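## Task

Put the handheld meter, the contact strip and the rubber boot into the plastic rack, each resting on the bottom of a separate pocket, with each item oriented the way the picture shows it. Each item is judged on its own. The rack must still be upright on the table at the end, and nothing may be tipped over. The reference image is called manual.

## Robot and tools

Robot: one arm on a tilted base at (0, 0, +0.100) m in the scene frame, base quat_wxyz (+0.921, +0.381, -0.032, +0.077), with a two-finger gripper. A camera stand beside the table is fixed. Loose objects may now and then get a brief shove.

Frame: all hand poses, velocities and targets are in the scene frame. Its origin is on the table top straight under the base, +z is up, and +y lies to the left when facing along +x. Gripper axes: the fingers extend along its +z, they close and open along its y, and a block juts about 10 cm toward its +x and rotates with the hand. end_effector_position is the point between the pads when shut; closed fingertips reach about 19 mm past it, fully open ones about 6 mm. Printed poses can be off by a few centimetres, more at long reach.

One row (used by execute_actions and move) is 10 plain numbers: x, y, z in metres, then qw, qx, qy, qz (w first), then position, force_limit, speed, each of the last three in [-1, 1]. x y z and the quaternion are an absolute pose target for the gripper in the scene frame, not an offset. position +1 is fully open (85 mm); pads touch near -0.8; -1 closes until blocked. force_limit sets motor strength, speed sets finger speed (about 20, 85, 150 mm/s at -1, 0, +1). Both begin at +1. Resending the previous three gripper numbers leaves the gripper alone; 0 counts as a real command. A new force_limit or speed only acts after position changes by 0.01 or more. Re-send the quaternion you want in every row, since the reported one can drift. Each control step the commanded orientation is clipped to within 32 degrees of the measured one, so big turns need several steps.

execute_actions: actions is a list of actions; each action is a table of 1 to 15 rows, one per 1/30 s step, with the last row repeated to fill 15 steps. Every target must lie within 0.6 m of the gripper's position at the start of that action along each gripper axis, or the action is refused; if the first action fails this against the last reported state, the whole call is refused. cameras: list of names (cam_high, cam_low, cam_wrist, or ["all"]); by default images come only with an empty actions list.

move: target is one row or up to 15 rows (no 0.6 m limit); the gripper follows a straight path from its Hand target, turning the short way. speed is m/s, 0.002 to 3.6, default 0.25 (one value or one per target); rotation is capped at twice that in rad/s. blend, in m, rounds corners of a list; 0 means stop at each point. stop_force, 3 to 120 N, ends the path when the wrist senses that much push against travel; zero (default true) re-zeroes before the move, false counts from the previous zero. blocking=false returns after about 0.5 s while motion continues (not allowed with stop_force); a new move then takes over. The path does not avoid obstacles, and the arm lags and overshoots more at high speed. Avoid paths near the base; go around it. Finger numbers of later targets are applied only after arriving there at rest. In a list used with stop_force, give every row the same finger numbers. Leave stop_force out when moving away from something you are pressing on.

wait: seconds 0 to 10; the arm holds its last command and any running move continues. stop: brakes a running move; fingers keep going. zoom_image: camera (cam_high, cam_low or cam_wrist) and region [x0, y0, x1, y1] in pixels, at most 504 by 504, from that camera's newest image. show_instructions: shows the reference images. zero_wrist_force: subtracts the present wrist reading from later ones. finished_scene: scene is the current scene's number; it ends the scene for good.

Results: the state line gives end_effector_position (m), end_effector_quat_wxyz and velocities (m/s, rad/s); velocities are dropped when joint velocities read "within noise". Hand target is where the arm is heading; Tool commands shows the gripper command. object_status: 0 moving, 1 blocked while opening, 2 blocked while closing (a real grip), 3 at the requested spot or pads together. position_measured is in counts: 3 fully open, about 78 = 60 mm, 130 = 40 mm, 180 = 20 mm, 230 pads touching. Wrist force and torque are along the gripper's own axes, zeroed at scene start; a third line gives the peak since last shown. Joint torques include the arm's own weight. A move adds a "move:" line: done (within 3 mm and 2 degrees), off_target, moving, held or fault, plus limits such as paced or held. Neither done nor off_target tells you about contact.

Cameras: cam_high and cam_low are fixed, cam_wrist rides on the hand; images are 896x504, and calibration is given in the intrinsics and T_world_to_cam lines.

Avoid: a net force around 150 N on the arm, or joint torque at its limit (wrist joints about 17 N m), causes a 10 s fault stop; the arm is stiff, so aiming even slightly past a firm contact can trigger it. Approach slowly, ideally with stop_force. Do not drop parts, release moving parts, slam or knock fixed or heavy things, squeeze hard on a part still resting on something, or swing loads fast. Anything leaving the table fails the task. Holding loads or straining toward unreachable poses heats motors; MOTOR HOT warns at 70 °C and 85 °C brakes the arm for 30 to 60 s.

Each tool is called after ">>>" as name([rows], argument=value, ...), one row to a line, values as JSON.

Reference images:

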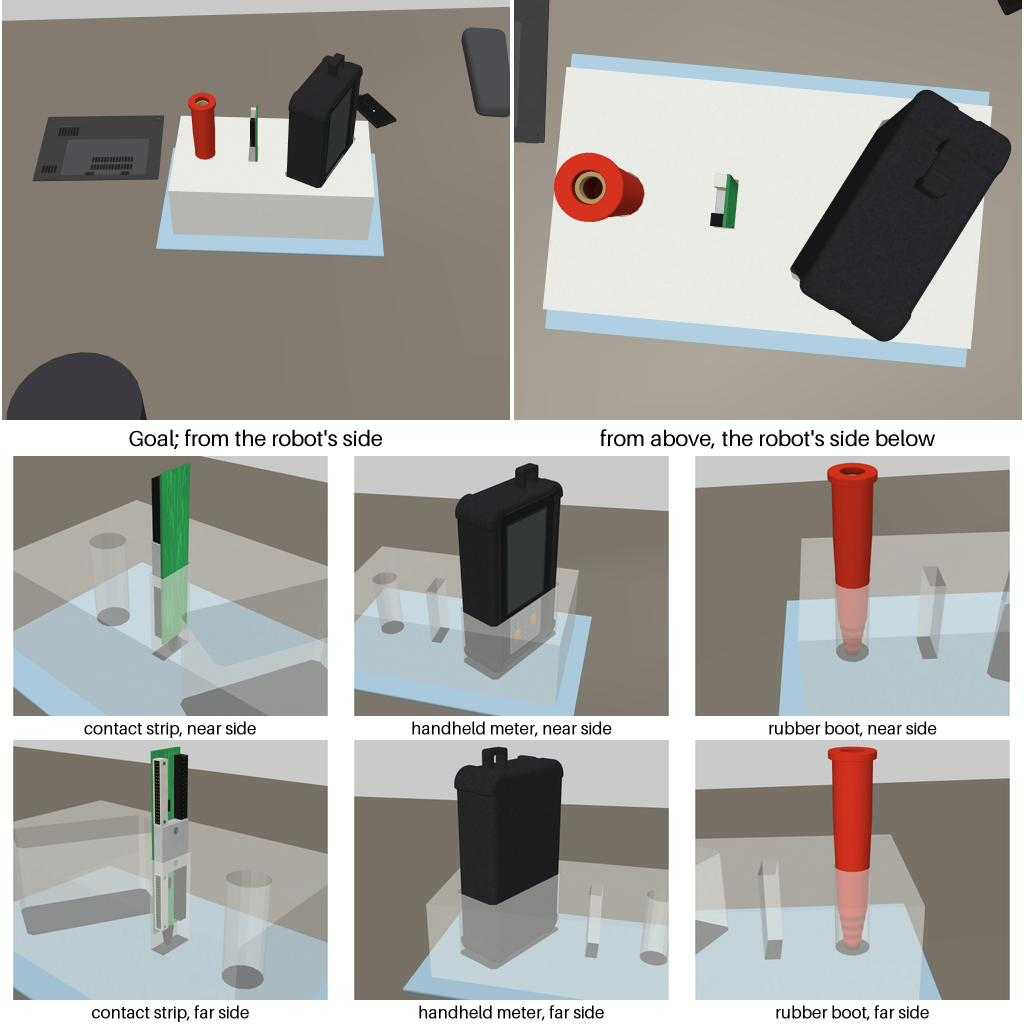

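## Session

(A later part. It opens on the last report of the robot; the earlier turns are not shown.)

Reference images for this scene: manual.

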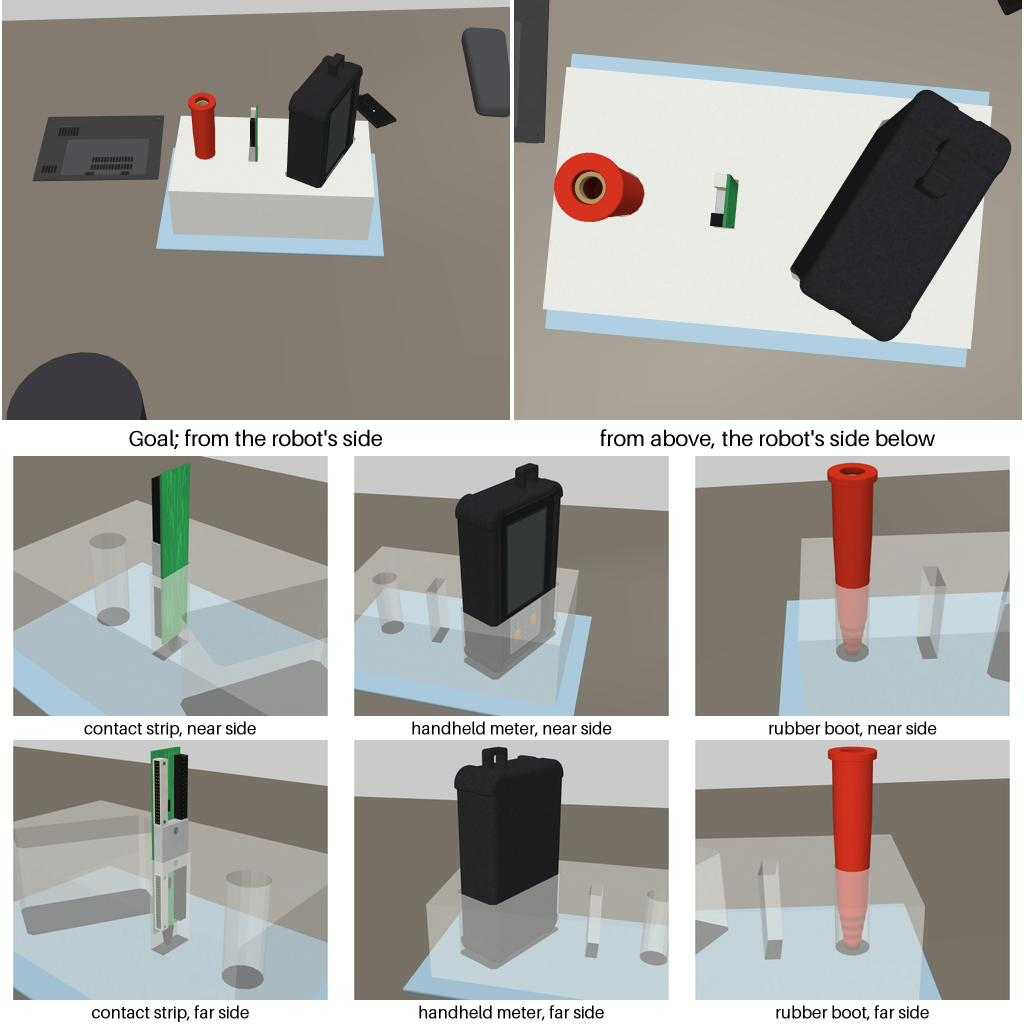

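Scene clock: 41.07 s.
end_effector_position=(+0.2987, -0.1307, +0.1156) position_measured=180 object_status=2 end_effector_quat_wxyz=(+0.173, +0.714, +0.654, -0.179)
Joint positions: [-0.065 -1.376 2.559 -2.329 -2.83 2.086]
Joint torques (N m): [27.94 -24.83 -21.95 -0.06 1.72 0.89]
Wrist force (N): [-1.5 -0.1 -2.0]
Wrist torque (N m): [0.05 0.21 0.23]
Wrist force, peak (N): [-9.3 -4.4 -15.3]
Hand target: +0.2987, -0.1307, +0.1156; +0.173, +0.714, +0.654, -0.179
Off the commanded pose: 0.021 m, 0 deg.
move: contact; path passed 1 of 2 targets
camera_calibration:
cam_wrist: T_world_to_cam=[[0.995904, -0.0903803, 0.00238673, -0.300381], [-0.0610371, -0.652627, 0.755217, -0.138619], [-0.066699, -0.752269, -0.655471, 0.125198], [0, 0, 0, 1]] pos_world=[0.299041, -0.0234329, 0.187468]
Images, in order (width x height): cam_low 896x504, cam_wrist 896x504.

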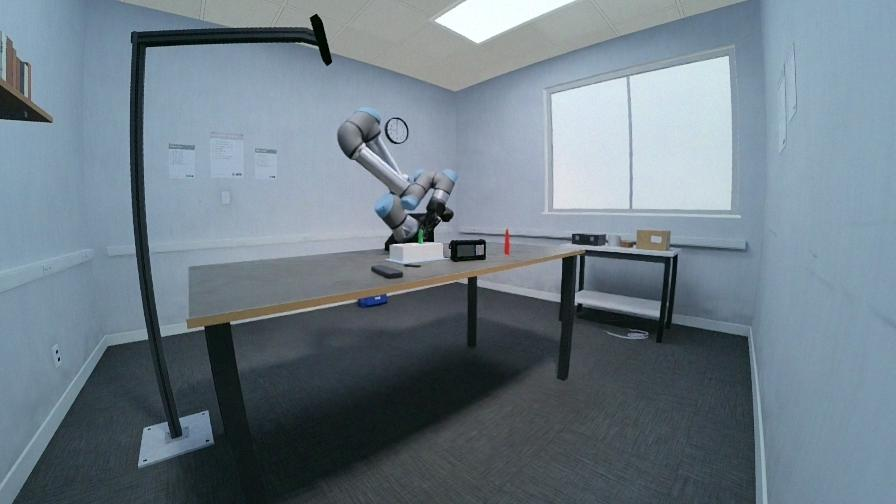

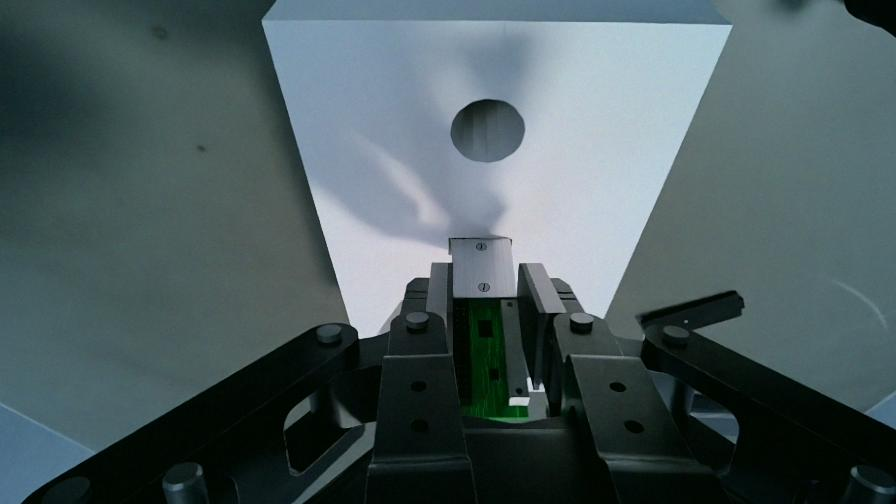

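>>> move([
  [0.2987, -0.1307, 0.1175, 0.17325, 0.71411, 0.65417, -0.1782, -1, -0.5, -0.8],
  [0.2978, -0.1307, 0.1175, 0.17325, 0.71411, 0.65417, -0.1782, -1, -0.5, -0.8],
], speed=[0.03, 0.02])

>>> move(target=[0.2978, -0.1307, 0.098, 0.17325, 0.71411, 0.65417, -0.1782, -1, -0.5, -0.8], speed=0.01, stop_force=4, cameras=["cam_wrist", "cam_low"])

>>> zoom_image(camera="cam_wrist", region=[420, 180, 560, 320])

>>> zoom_image(camera="cam_low", region=[390, 200, 460, 260])

Scene clock: 42.70 s.
end_effector_position=(+0.2980, -0.1307, +0.1175) position_measured=180 object_status=2 end_effector_quat_wxyz=(+0.173, +0.714, +0.654, -0.178)
Joint positions: [-0.06 -1.385 2.557 -2.309 -2.828 2.097]
Joint torques (N m): [27.44 -22.36 5.68 0.73 1.69 0.87]
Wrist force (N): [-0.8 3.8 -0.9]
Wrist torque (N m): [-0.14 0.19 0.31]
Wrist force, peak (N): [-0.8 3.8 -0.9]
Hand target: +0.2978, -0.1307, +0.1175; +0.173, +0.714, +0.654, -0.178
Off the commanded pose: 0.000 m, 0 deg.
move: done

Scene clock: 44.07 s.
end_effector_position=(+0.2978, -0.1307, +0.1155) position_measured=180 object_status=2 end_effector_quat_wxyz=(+0.173, +0.714, +0.654, -0.178)
Joint positions: [-0.065 -1.377 2.562 -2.332 -2.83 2.085]
Joint torques (N m): [28.27 -24.83 -20.7 0.15 1.69 0.77]
Wrist force (N): [-0.3 1.7 -0.6]
Wrist torque (N m): [-0.04 0.22 0.26]
Wrist force, peak (N): [-8.5 -3.0 -13.6]
Hand target: +0.2978, -0.1307, +0.1155; +0.173, +0.714, +0.654, -0.178
Off the commanded pose: 0.017 m, 0 deg.
move: contact
camera_calibration:
cam_wrist: T_world_to_cam=[[0.995918, -0.0902192, 0.00277546, -0.299559], [-0.0612443, -0.652841, 0.755015, -0.13858], [-0.0663049, -0.752103, -0.655701, 0.125068], [0, 0, 0, 1]] pos_world=[0.298141, -0.0234324, 0.187468]
Images, in order (width x height): cam_low 896x504, cam_wrist 896x504.

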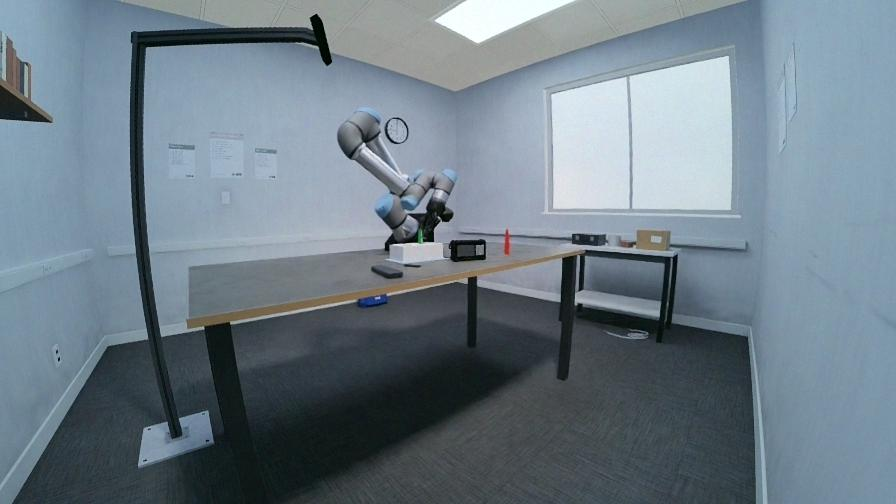

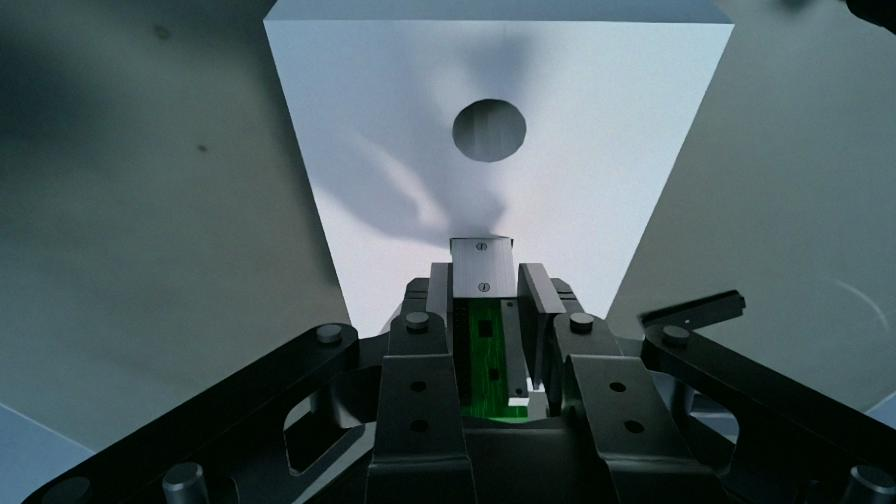

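Scaled by 3.600 from the camera's 896x504 image, which has a finer 1280x720 frame.

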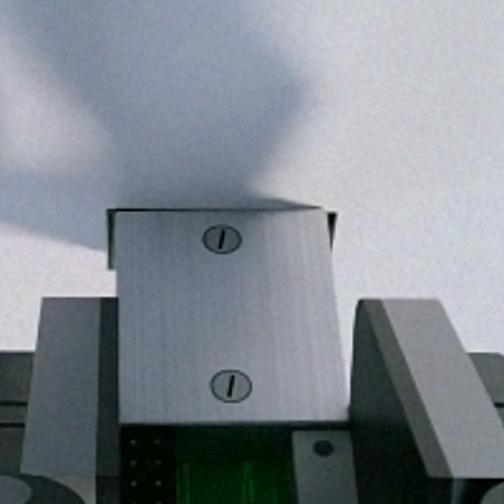

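Scaled by 7.200 from the camera's 896x504 image, which has a finer 1280x720 frame.

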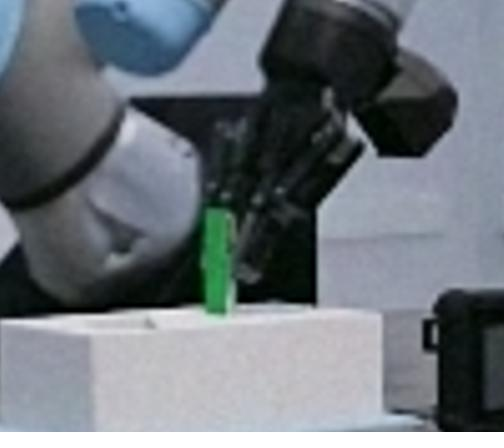

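>>> move([
  [0.2982, -0.1307, 0.1170, 0.17325, 0.71411, 0.65417, -0.1782, -1, -0.5, -0.8],
  [0.2984, -0.1314, 0.1170, 0.17325, 0.71411, 0.65417, -0.1782, -1, -0.5, -0.8],
], speed=[0.03, 0.02])

>>> move(target=[0.2984, -0.1314, 0.098, 0.17325, 0.71411, 0.65417, -0.1782, -1, -0.5, -0.8], speed=0.01, stop_force=4, cameras=["cam_wrist"])

>>> zoom_image(camera="cam_wrist", region=[420, 180, 560, 320])

Scene clock: 45.37 s.
end_effector_position=(+0.2985, -0.1314, +0.1170) position_measured=180 object_status=2 end_effector_quat_wxyz=(+0.173, +0.714, +0.654, -0.178)
Joint positions: [-0.063 -1.383 2.558 -2.319 -2.829 2.089]
Joint torques (N m): [1.65 -24.66 -6.36 -3.58 -3.61 -0.55]
Wrist force (N): [-0.4 0.1 -0.2]
Wrist torque (N m): [0.11 0.17 0.21]
Wrist force, peak (N): [0.3 2.4 0.3]
Hand target: +0.2984, -0.1314, +0.1170; +0.173, +0.714, +0.654, -0.178
Off the commanded pose: 0.000 m, 0 deg.
move: done

Scene clock: 47.63 s.
end_effector_position=(+0.2984, -0.1314, +0.1057) position_measured=180 object_status=2 end_effector_quat_wxyz=(+0.173, +0.714, +0.654, -0.179)
Joint positions: [-0.088 -1.334 2.583 -2.462 -2.839 2.015]
Joint torques (N m): [27.79 -25.02 -19.47 0.01 1.74 0.93]
Wrist force (N): [-2.4 0.1 -3.5]
Wrist torque (N m): [0.10 0.14 0.22]
Wrist force, peak (N): [-3.4 -0.1 -4.2]
Hand target: +0.2984, -0.1314, +0.1057; +0.173, +0.714, +0.654, -0.179
Off the commanded pose: 0.008 m, 0 deg.
move: contact
camera_calibration:
cam_wrist: T_world_to_cam=[[0.995912, -0.0903005, 0.00244626, -0.300133], [-0.061035, -0.652689, 0.755164, -0.131686], [-0.066595, -0.752226, -0.655532, 0.118208], [0, 0, 0, 1]] pos_world=[0.298741, -0.0241327, 0.177668]
Images, in order (width x height): cam_wrist 896x504.

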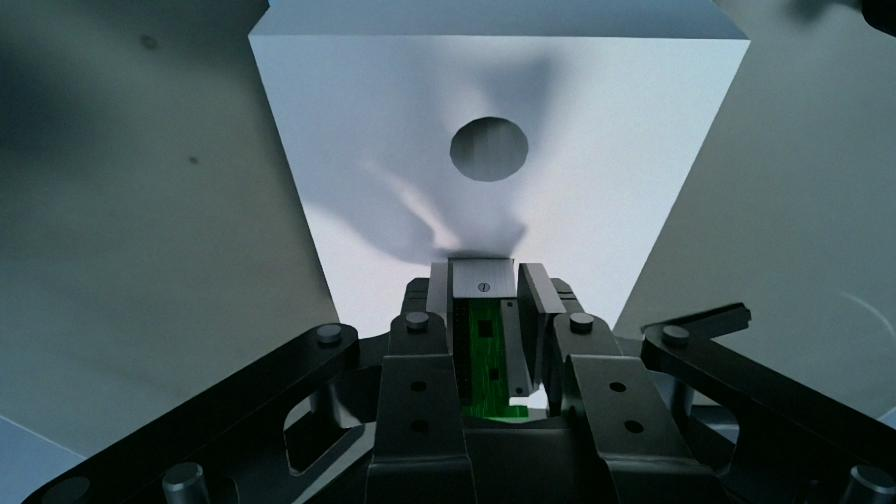

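Scaled by 3.600 from the camera's 896x504 image, which has a finer 1280x720 frame.

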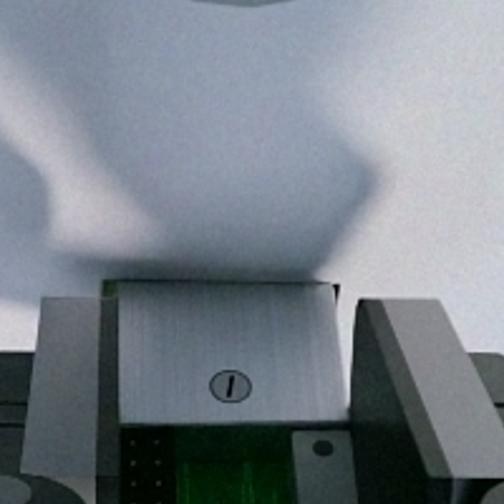

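>>> move(target=[0.2984, -0.1314, 0.095, 0.17325, 0.71411, 0.65417, -0.1782, -1, -0.5, -0.8], speed=0.008, stop_force=7, cameras=["cam_low", "cam_wrist"])

>>> zoom_image(camera="cam_low", region=[390, 200, 460, 260])

>>> zoom_image(camera="cam_wrist", region=[420, 200, 560, 320])

Scene clock: 49.30 s.
end_effector_position=(+0.2984, -0.1314, +0.1039) position_measured=180 object_status=2 end_effector_quat_wxyz=(+0.173, +0.714, +0.654, -0.179)
Joint positions: [-0.092 -1.325 2.586 -2.487 -2.84 2.002]
Joint torques (N m): [26.66 -23.55 -17.08 0.33 1.8 0.81]
Wrist force (N): [-5.8 -0.1 -9.6]
Wrist torque (N m): [0.14 0.09 0.20]
Wrist force, peak (N): [-7.1 -0.4 -11.7]
Hand target: +0.2984, -0.1314, +0.1039; +0.173, +0.714, +0.654, -0.179
Off the commanded pose: 0.009 m, 0 deg.
move: contact
camera_calibration:
cam_wrist: T_world_to_cam=[[0.995886, -0.0905866, 0.00246851, -0.300231], [-0.0612384, -0.652661, 0.755171, -0.130185], [-0.0667973, -0.752216, -0.655523, 0.117028], [0, 0, 0, 1]] pos_world=[0.29884, -0.0241334, 0.175768]
Images, in order (width x height): cam_low 896x504, cam_wrist 896x504.

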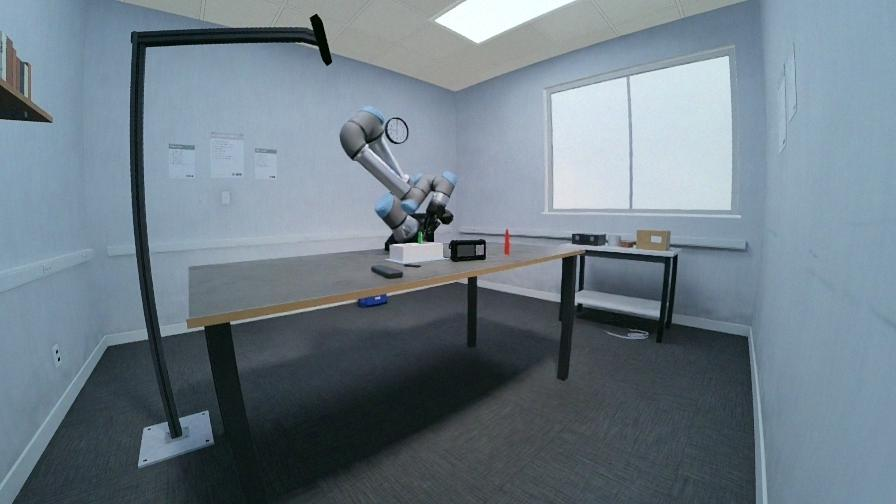

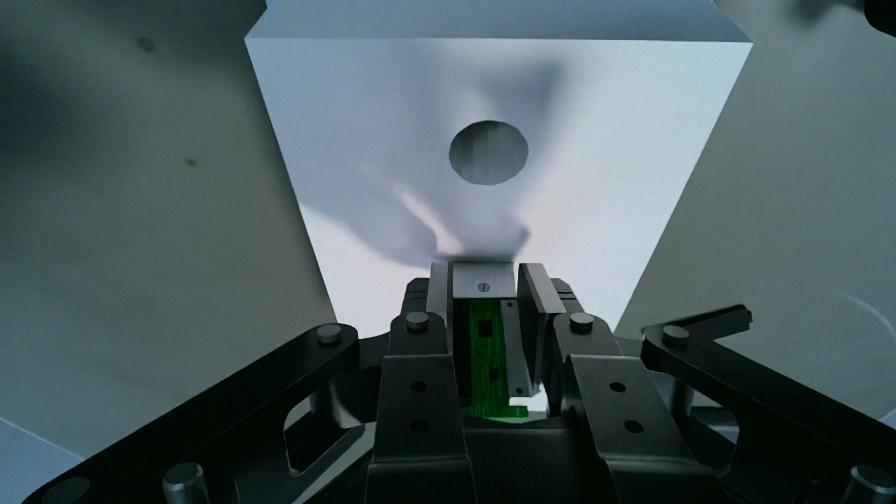

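Scaled by 7.200 from the camera's 896x504 image, which has a finer 1280x720 frame.

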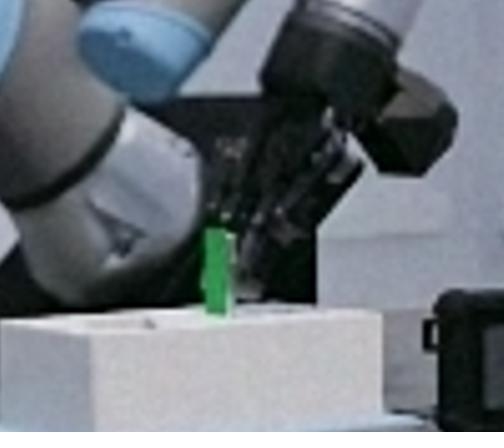

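Scaled by 3.600 from the camera's 896x504 image, which has a finer 1280x720 frame.

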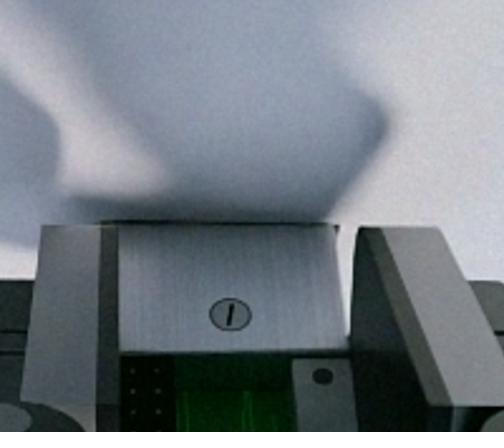

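>>> move(target=[0.2984, -0.1314, 0.092, 0.17325, 0.71411, 0.65417, -0.1782, -1, -0.5, -0.8], speed=0.008, stop_force=9, cameras=["cam_wrist"])

>>> zoom_image(camera="cam_wrist", region=[420, 200, 560, 320])

Scene clock: 51.60 s.
end_effector_position=(+0.2985, -0.1313, +0.1024) position_measured=180 object_status=2 end_effector_quat_wxyz=(+0.173, +0.714, +0.654, -0.179)
Joint positions: [-0.095 -1.317 2.589 -2.507 -2.841 1.992]
Joint torques (N m): [26.52 -23.65 -20.99 -0.16 1.74 0.92]
Wrist force (N): [-7.9 -7.3 -14.0]
Wrist torque (N m): [0.36 0.18 0.16]
Wrist force, peak (N): [-10.5 -5.9 -19.1]
Hand target: +0.2985, -0.1313, +0.1024; +0.173, +0.714, +0.654, -0.179
Off the commanded pose: 0.010 m, 0 deg.
move: contact
camera_calibration:
cam_wrist: T_world_to_cam=[[0.995873, -0.0907265, 0.00247636, -0.300327], [-0.0613306, -0.652591, 0.755224, -0.129027], [-0.0669028, -0.752259, -0.655462, 0.116071], [0, 0, 0, 1]] pos_world=[0.29894, -0.0241337, 0.174268]
Images, in order (width x height): cam_wrist 896x504.

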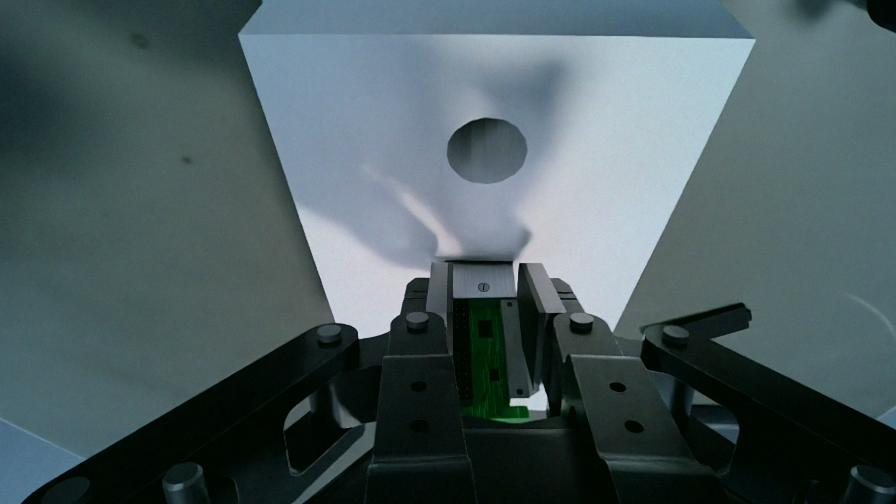

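Scaled by 3.600 from the camera's 896x504 image, which has a finer 1280x720 frame.

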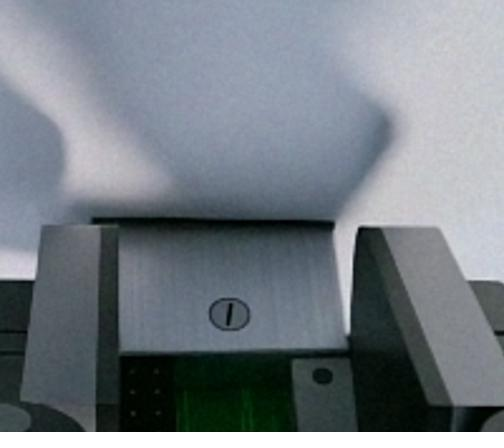

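>>> move([
  [0.2984, -0.1314, 0.1056, 0.17325, 0.71411, 0.65417, -0.1782, -1, -0.5, -0.8],
  [0.2984, -0.1314, 0.1056, 0.17325, 0.71411, 0.65417, -0.1782, 0.0, -0.5, -0.7],
  [0.3009, -0.1015, 0.1576, 0.17325, 0.71411, 0.65417, -0.1782, 0.0, -0.5, -0.7],
], speed=[0.02, 0.05, 0.12], cameras=["cam_wrist", "cam_low", "cam_high"])

>>> zoom_image(camera="cam_wrist", region=[380, 150, 620, 400])

>>> zoom_image(camera="cam_low", region=[380, 200, 460, 270])

Scene clock: 55.03 s.
end_effector_position=(+0.3009, -0.1015, +0.1576) position_measured=129 object_status=3 end_effector_quat_wxyz=(+0.173, +0.714, +0.654, -0.178)
Joint positions: [0.081 -1.414 2.412 -1.814 -2.747 2.437]
Joint torques (N m): [27.22 0.6 -27.86 -0.1 1.71 1.42]
Wrist force (N): [-0.4 -0.1 -0.5]
Wrist torque (N m): [0.09 0.15 0.12]
Wrist force, peak (N): [-7.9 -7.5 -14.3]
Hand target: +0.3009, -0.1015, +0.1576; +0.173, +0.714, +0.654, -0.178
Off the commanded pose: 0.000 m, 0 deg.
move: done
camera_calibration:
cam_wrist: T_world_to_cam=[[0.995932, -0.0900591, 0.00302943, -0.300201], [-0.0613458, -0.653009, 0.754861, -0.151111], [-0.0660039, -0.751976, -0.655877, 0.174714], [0, 0, 0, 1]] pos_world=[0.301242, 0.00566806, 0.229569]

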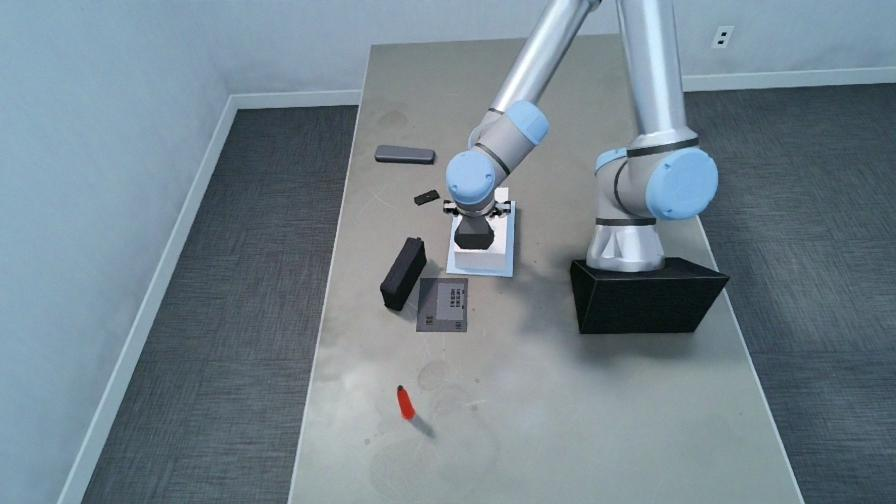

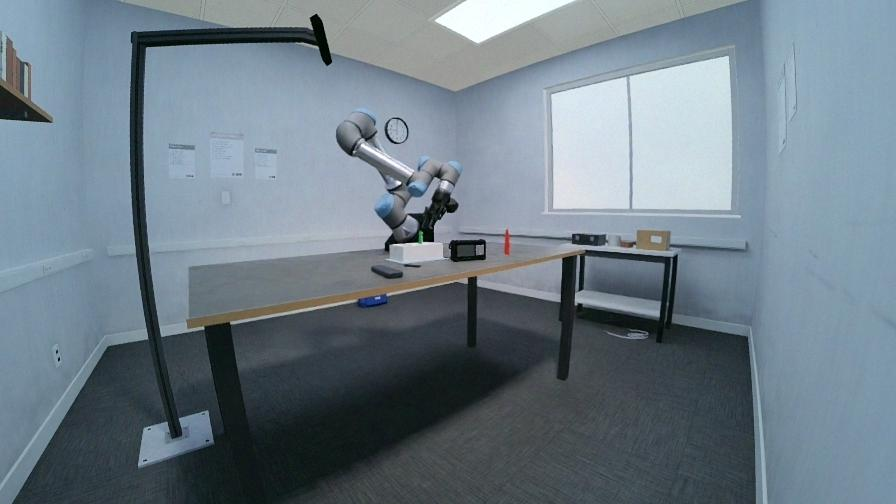

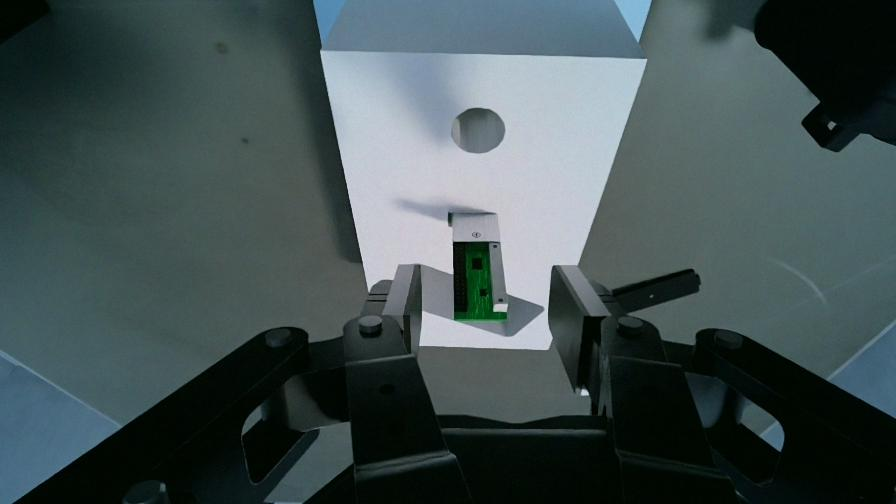

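Scaled by 2.016 from the camera's 896x504 image, which has a finer 1280x720 frame.

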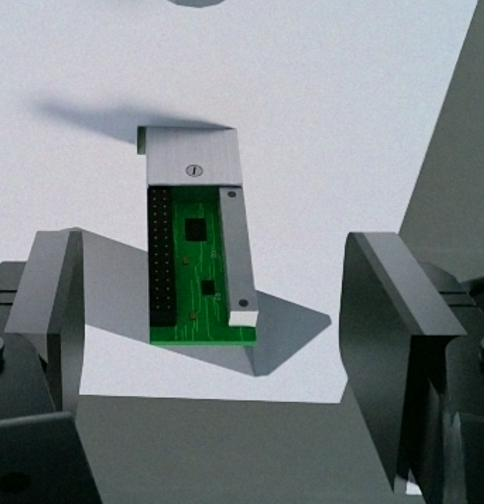

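Scaled by 6.300 from the camera's 896x504 image, which has a finer 1280x720 frame.

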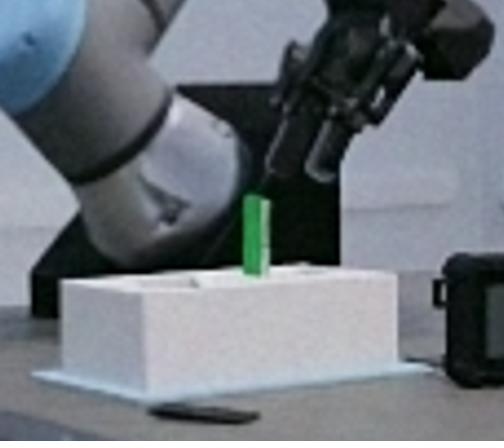

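>>> move([
  [0.305, -0.06, 0.23, 0.17325, 0.71411, 0.65417, -0.1782, 0.2, -0.5, 0],
  [0.40, 0.09, 0.26, 0, 0, 1, 0, 0.2, -0.5, 0],
  [0.449, 0.215, 0.115, 0.2706, -0.6533, 0.6533, 0.2706, 0.2, -0.5, 0],
], speed=[0.3, 0.75, 0.6], blend=[0.03, 0.05, 0], cameras=["cam_wrist", "cam_low", "cam_high"])

>>> zoom_image(camera="cam_wrist", region=[360, 150, 620, 440])

>>> zoom_image(camera="cam_low", region=[430, 180, 540, 270])

>>> zoom_image(camera="cam_high", region=[340, 180, 540, 440])

Scene clock: 61.07 s.
end_effector_position=(+0.4490, +0.2150, +0.1150) position_measured=104 object_status=3 end_effector_quat_wxyz=(-0.271, +0.653, -0.653, -0.271)
Joint positions: [-0.102 -0.902 2.227 -2.895 -1.571 -1.506]
Joint torques (N m): [11.06 -9.14 -19.13 -0.14 4.08 -1.3]
Wrist force (N): [-1.0 -0.3 -0.4]
Wrist torque (N m): [0.15 0.28 0.29]
Wrist force, peak (N): [-1.2 0.0 -1.5]
Hand target: +0.4490, +0.2150, +0.1150; -0.271, +0.653, -0.653, -0.271
Off the commanded pose: 0.000 m, 0 deg.
move: done
camera_calibration:
cam_wrist: T_world_to_cam=[[-0.999915, 0.00932637, -0.00906423, 0.457111], [-0.00432549, 0.418795, 0.90807, -0.176823], [0.0122651, 0.908033, -0.41872, -0.0247806], [0, 0, 0, 1]] pos_world=[0.456611, 0.0922909, 0.154335]

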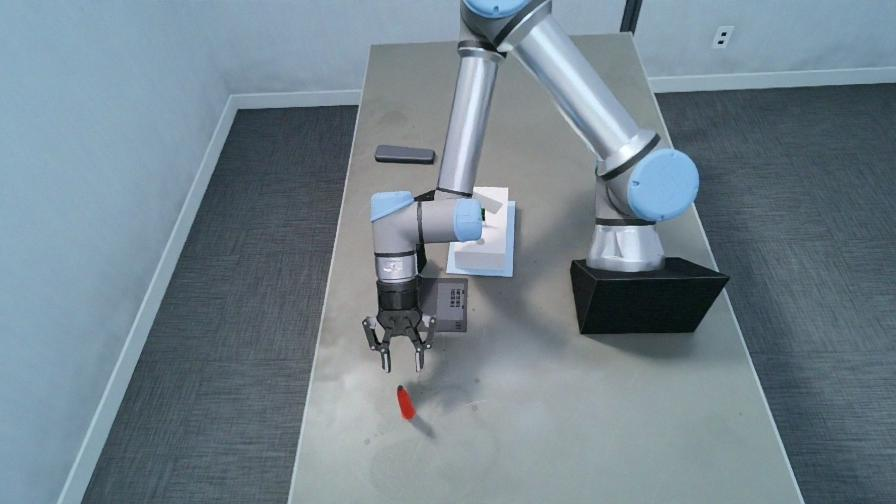

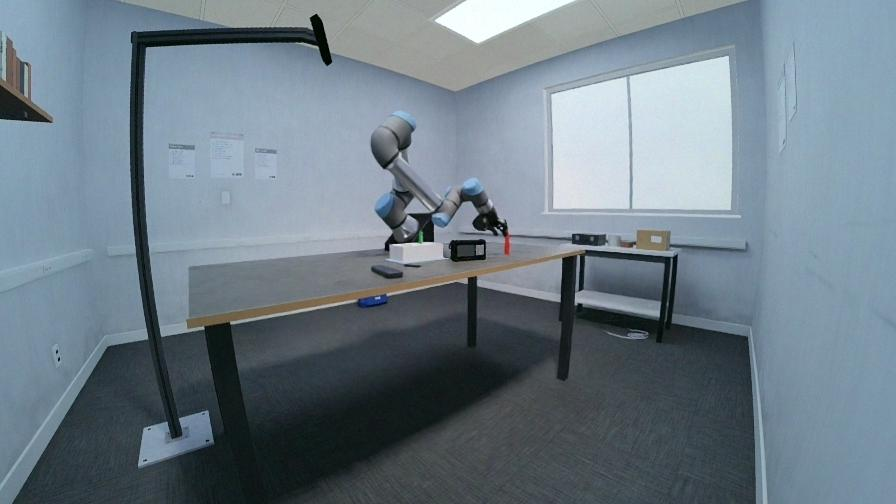

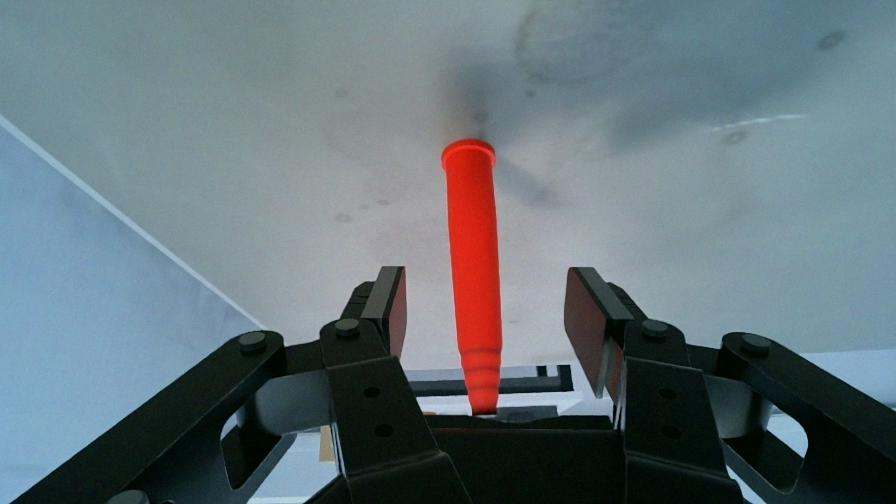

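Scaled by 1.738 from the camera's 896x504 image, which has a finer 1280x720 frame.

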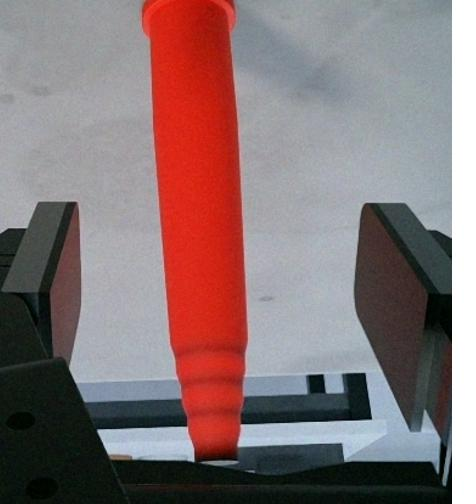

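Scaled by 4.582 from the camera's 896x504 image, which has a finer 1280x720 frame.

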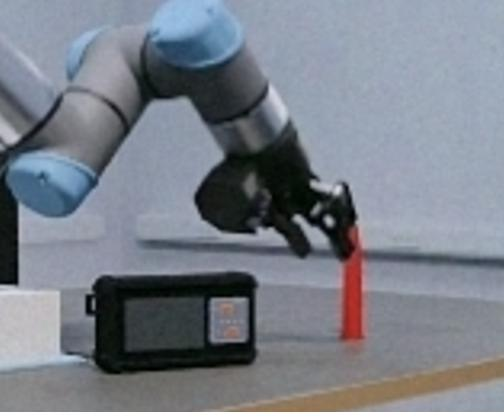

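Scaled by 1.938 from the camera's 896x504 image, which has a finer 1280x720 frame.

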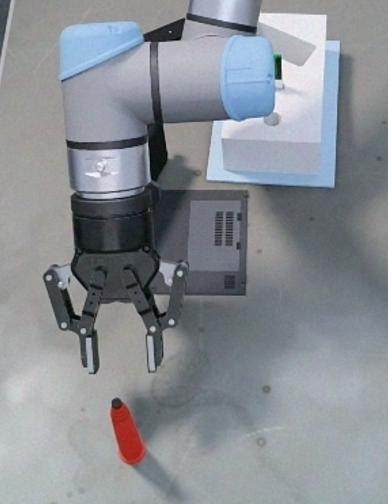

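>>> move(target=[0.450, 0.240, 0.085, 0.2706, -0.6533, 0.6533, 0.2706, 0.2, -0.5, 0], speed=0.1, cameras=["cam_wrist", "cam_low"])

Scene clock: 63.77 s.
end_effector_position=(+0.4500, +0.2400, +0.0850) position_measured=104 object_status=3 end_effector_quat_wxyz=(-0.271, +0.653, -0.653, -0.271)
Joint positions: [-0.11 -0.79 2.208 -2.989 -1.571 -1.514]
Joint torques (N m): [11.58 -11.93 -16.1 -4.04 2.58 -1.24]
Wrist force (N): [-0.8 -0.4 -0.2]
Wrist torque (N m): [0.13 0.25 0.29]
Wrist force, peak (N): [-0.9 -0.5 -1.1]
Hand target: +0.4500, +0.2400, +0.0850; -0.271, +0.653, -0.653, -0.271
Off the commanded pose: 0.000 m, 0 deg.
move: done
camera_calibration:
cam_wrist: T_world_to_cam=[[-0.999916, 0.00919377, -0.00911153, 0.457628], [-0.00442506, 0.418714, 0.908107, -0.159954], [0.0121641, 0.908072, -0.418638, -0.0599326], [0, 0, 0, 1]] pos_world=[0.457611, 0.117191, 0.124335]
Images, in order (width x height): cam_low 896x504, cam_wrist 896x504.

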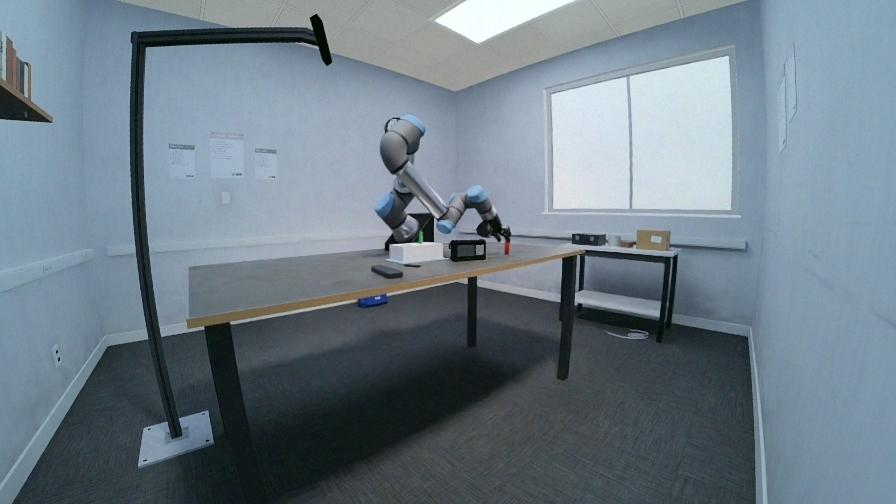

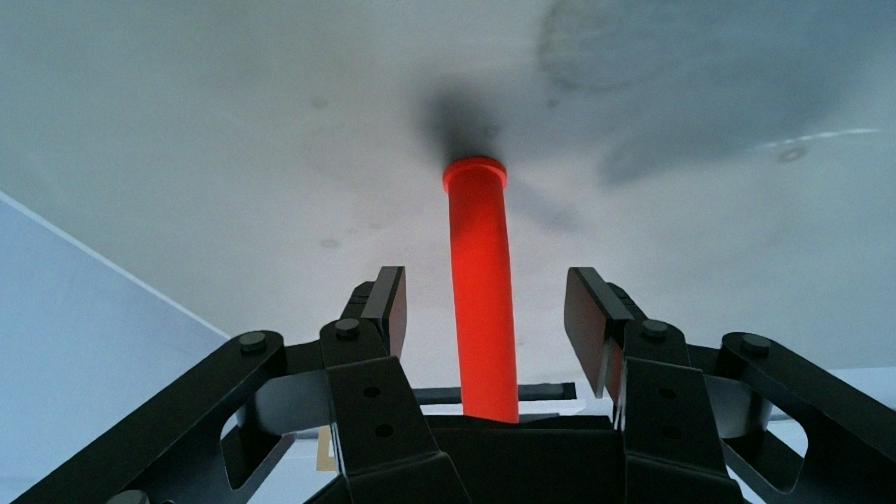

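>>> zoom_image(camera="cam_low", region=[460, 200, 550, 270])

>>> zoom_image(camera="cam_wrist", region=[340, 120, 640, 450])

Scaled by 5.600 from the camera's 896x504 image, which has a finer 1280x720 frame.

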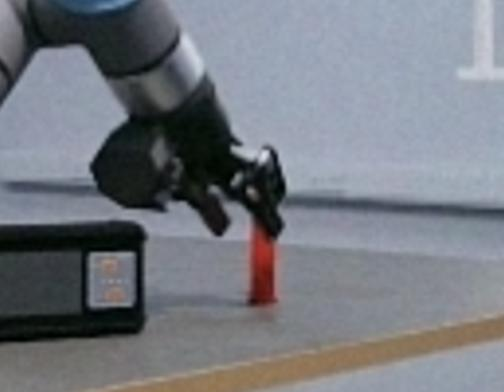

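Scaled by 1.527 from the camera's 896x504 image, which has a finer 1280x720 frame.

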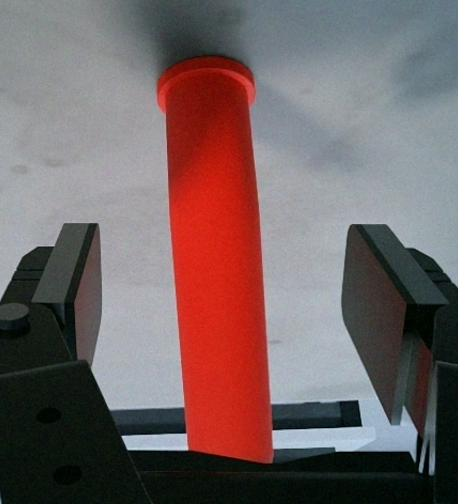

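>>> move([
  [0.450, 0.2585, 0.0635, 0.2706, -0.6533, 0.6533, 0.2706, 0.2, -0.5, 0],
  [0.450, 0.2585, 0.0635, 0.2706, -0.6533, 0.6533, 0.2706, -1, -0.5, -0.7],
], speed=0.08, cameras=["cam_wrist", "cam_low", "cam_high"])

Scene clock: 66.83 s.
end_effector_position=(+0.4500, +0.2585, +0.0635) position_measured=179 object_status=0 end_effector_quat_wxyz=(-0.271, +0.653, -0.653, -0.271)
Joint positions: [-0.114 -0.708 2.189 -3.051 -1.571 -1.518]
Joint torques (N m): [12.7 -11.27 -13.16 -2.88 0.82 -1.23]
Wrist force (N): [-4.7 0.2 -5.1]
Wrist torque (N m): [0.17 0.32 0.26]
Wrist force, peak (N): [-4.7 0.2 -5.1]
Hand target: +0.4500, +0.2585, +0.0635; -0.271, +0.653, -0.653, -0.271
Off the commanded pose: 0.000 m, 0 deg.
move: done
camera_calibration:
cam_wrist: T_world_to_cam=[[-0.999915, 0.0092839, -0.00915481, 0.457253], [-0.00442662, 0.418715, 0.908107, -0.148217], [0.012264, 0.90807, -0.418638, -0.0858693], [0, 0, 0, 1]] pos_world=[0.457611, 0.135791, 0.102835]

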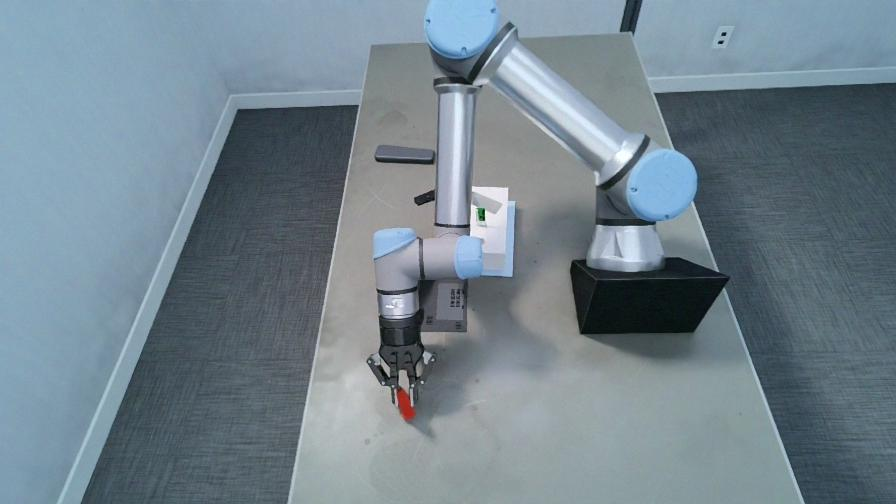

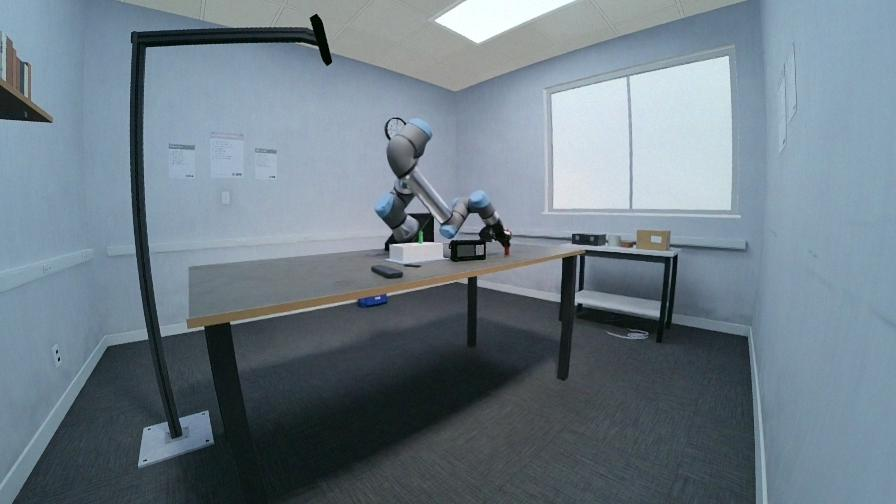

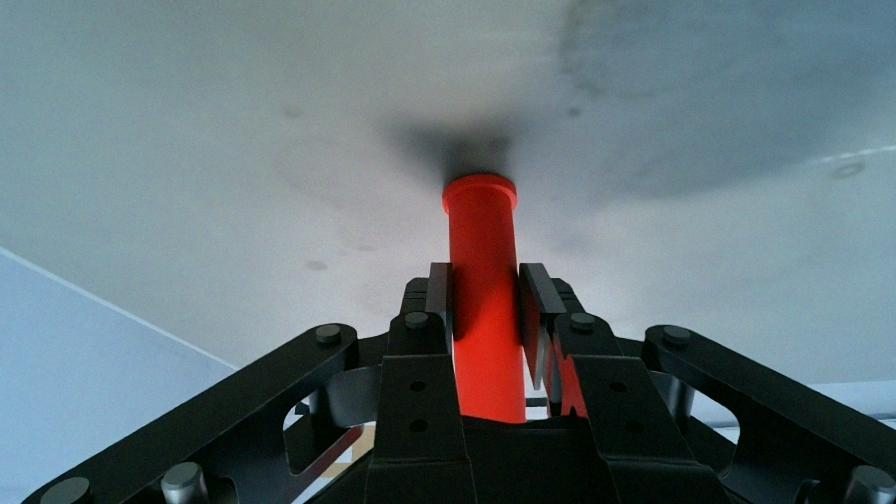

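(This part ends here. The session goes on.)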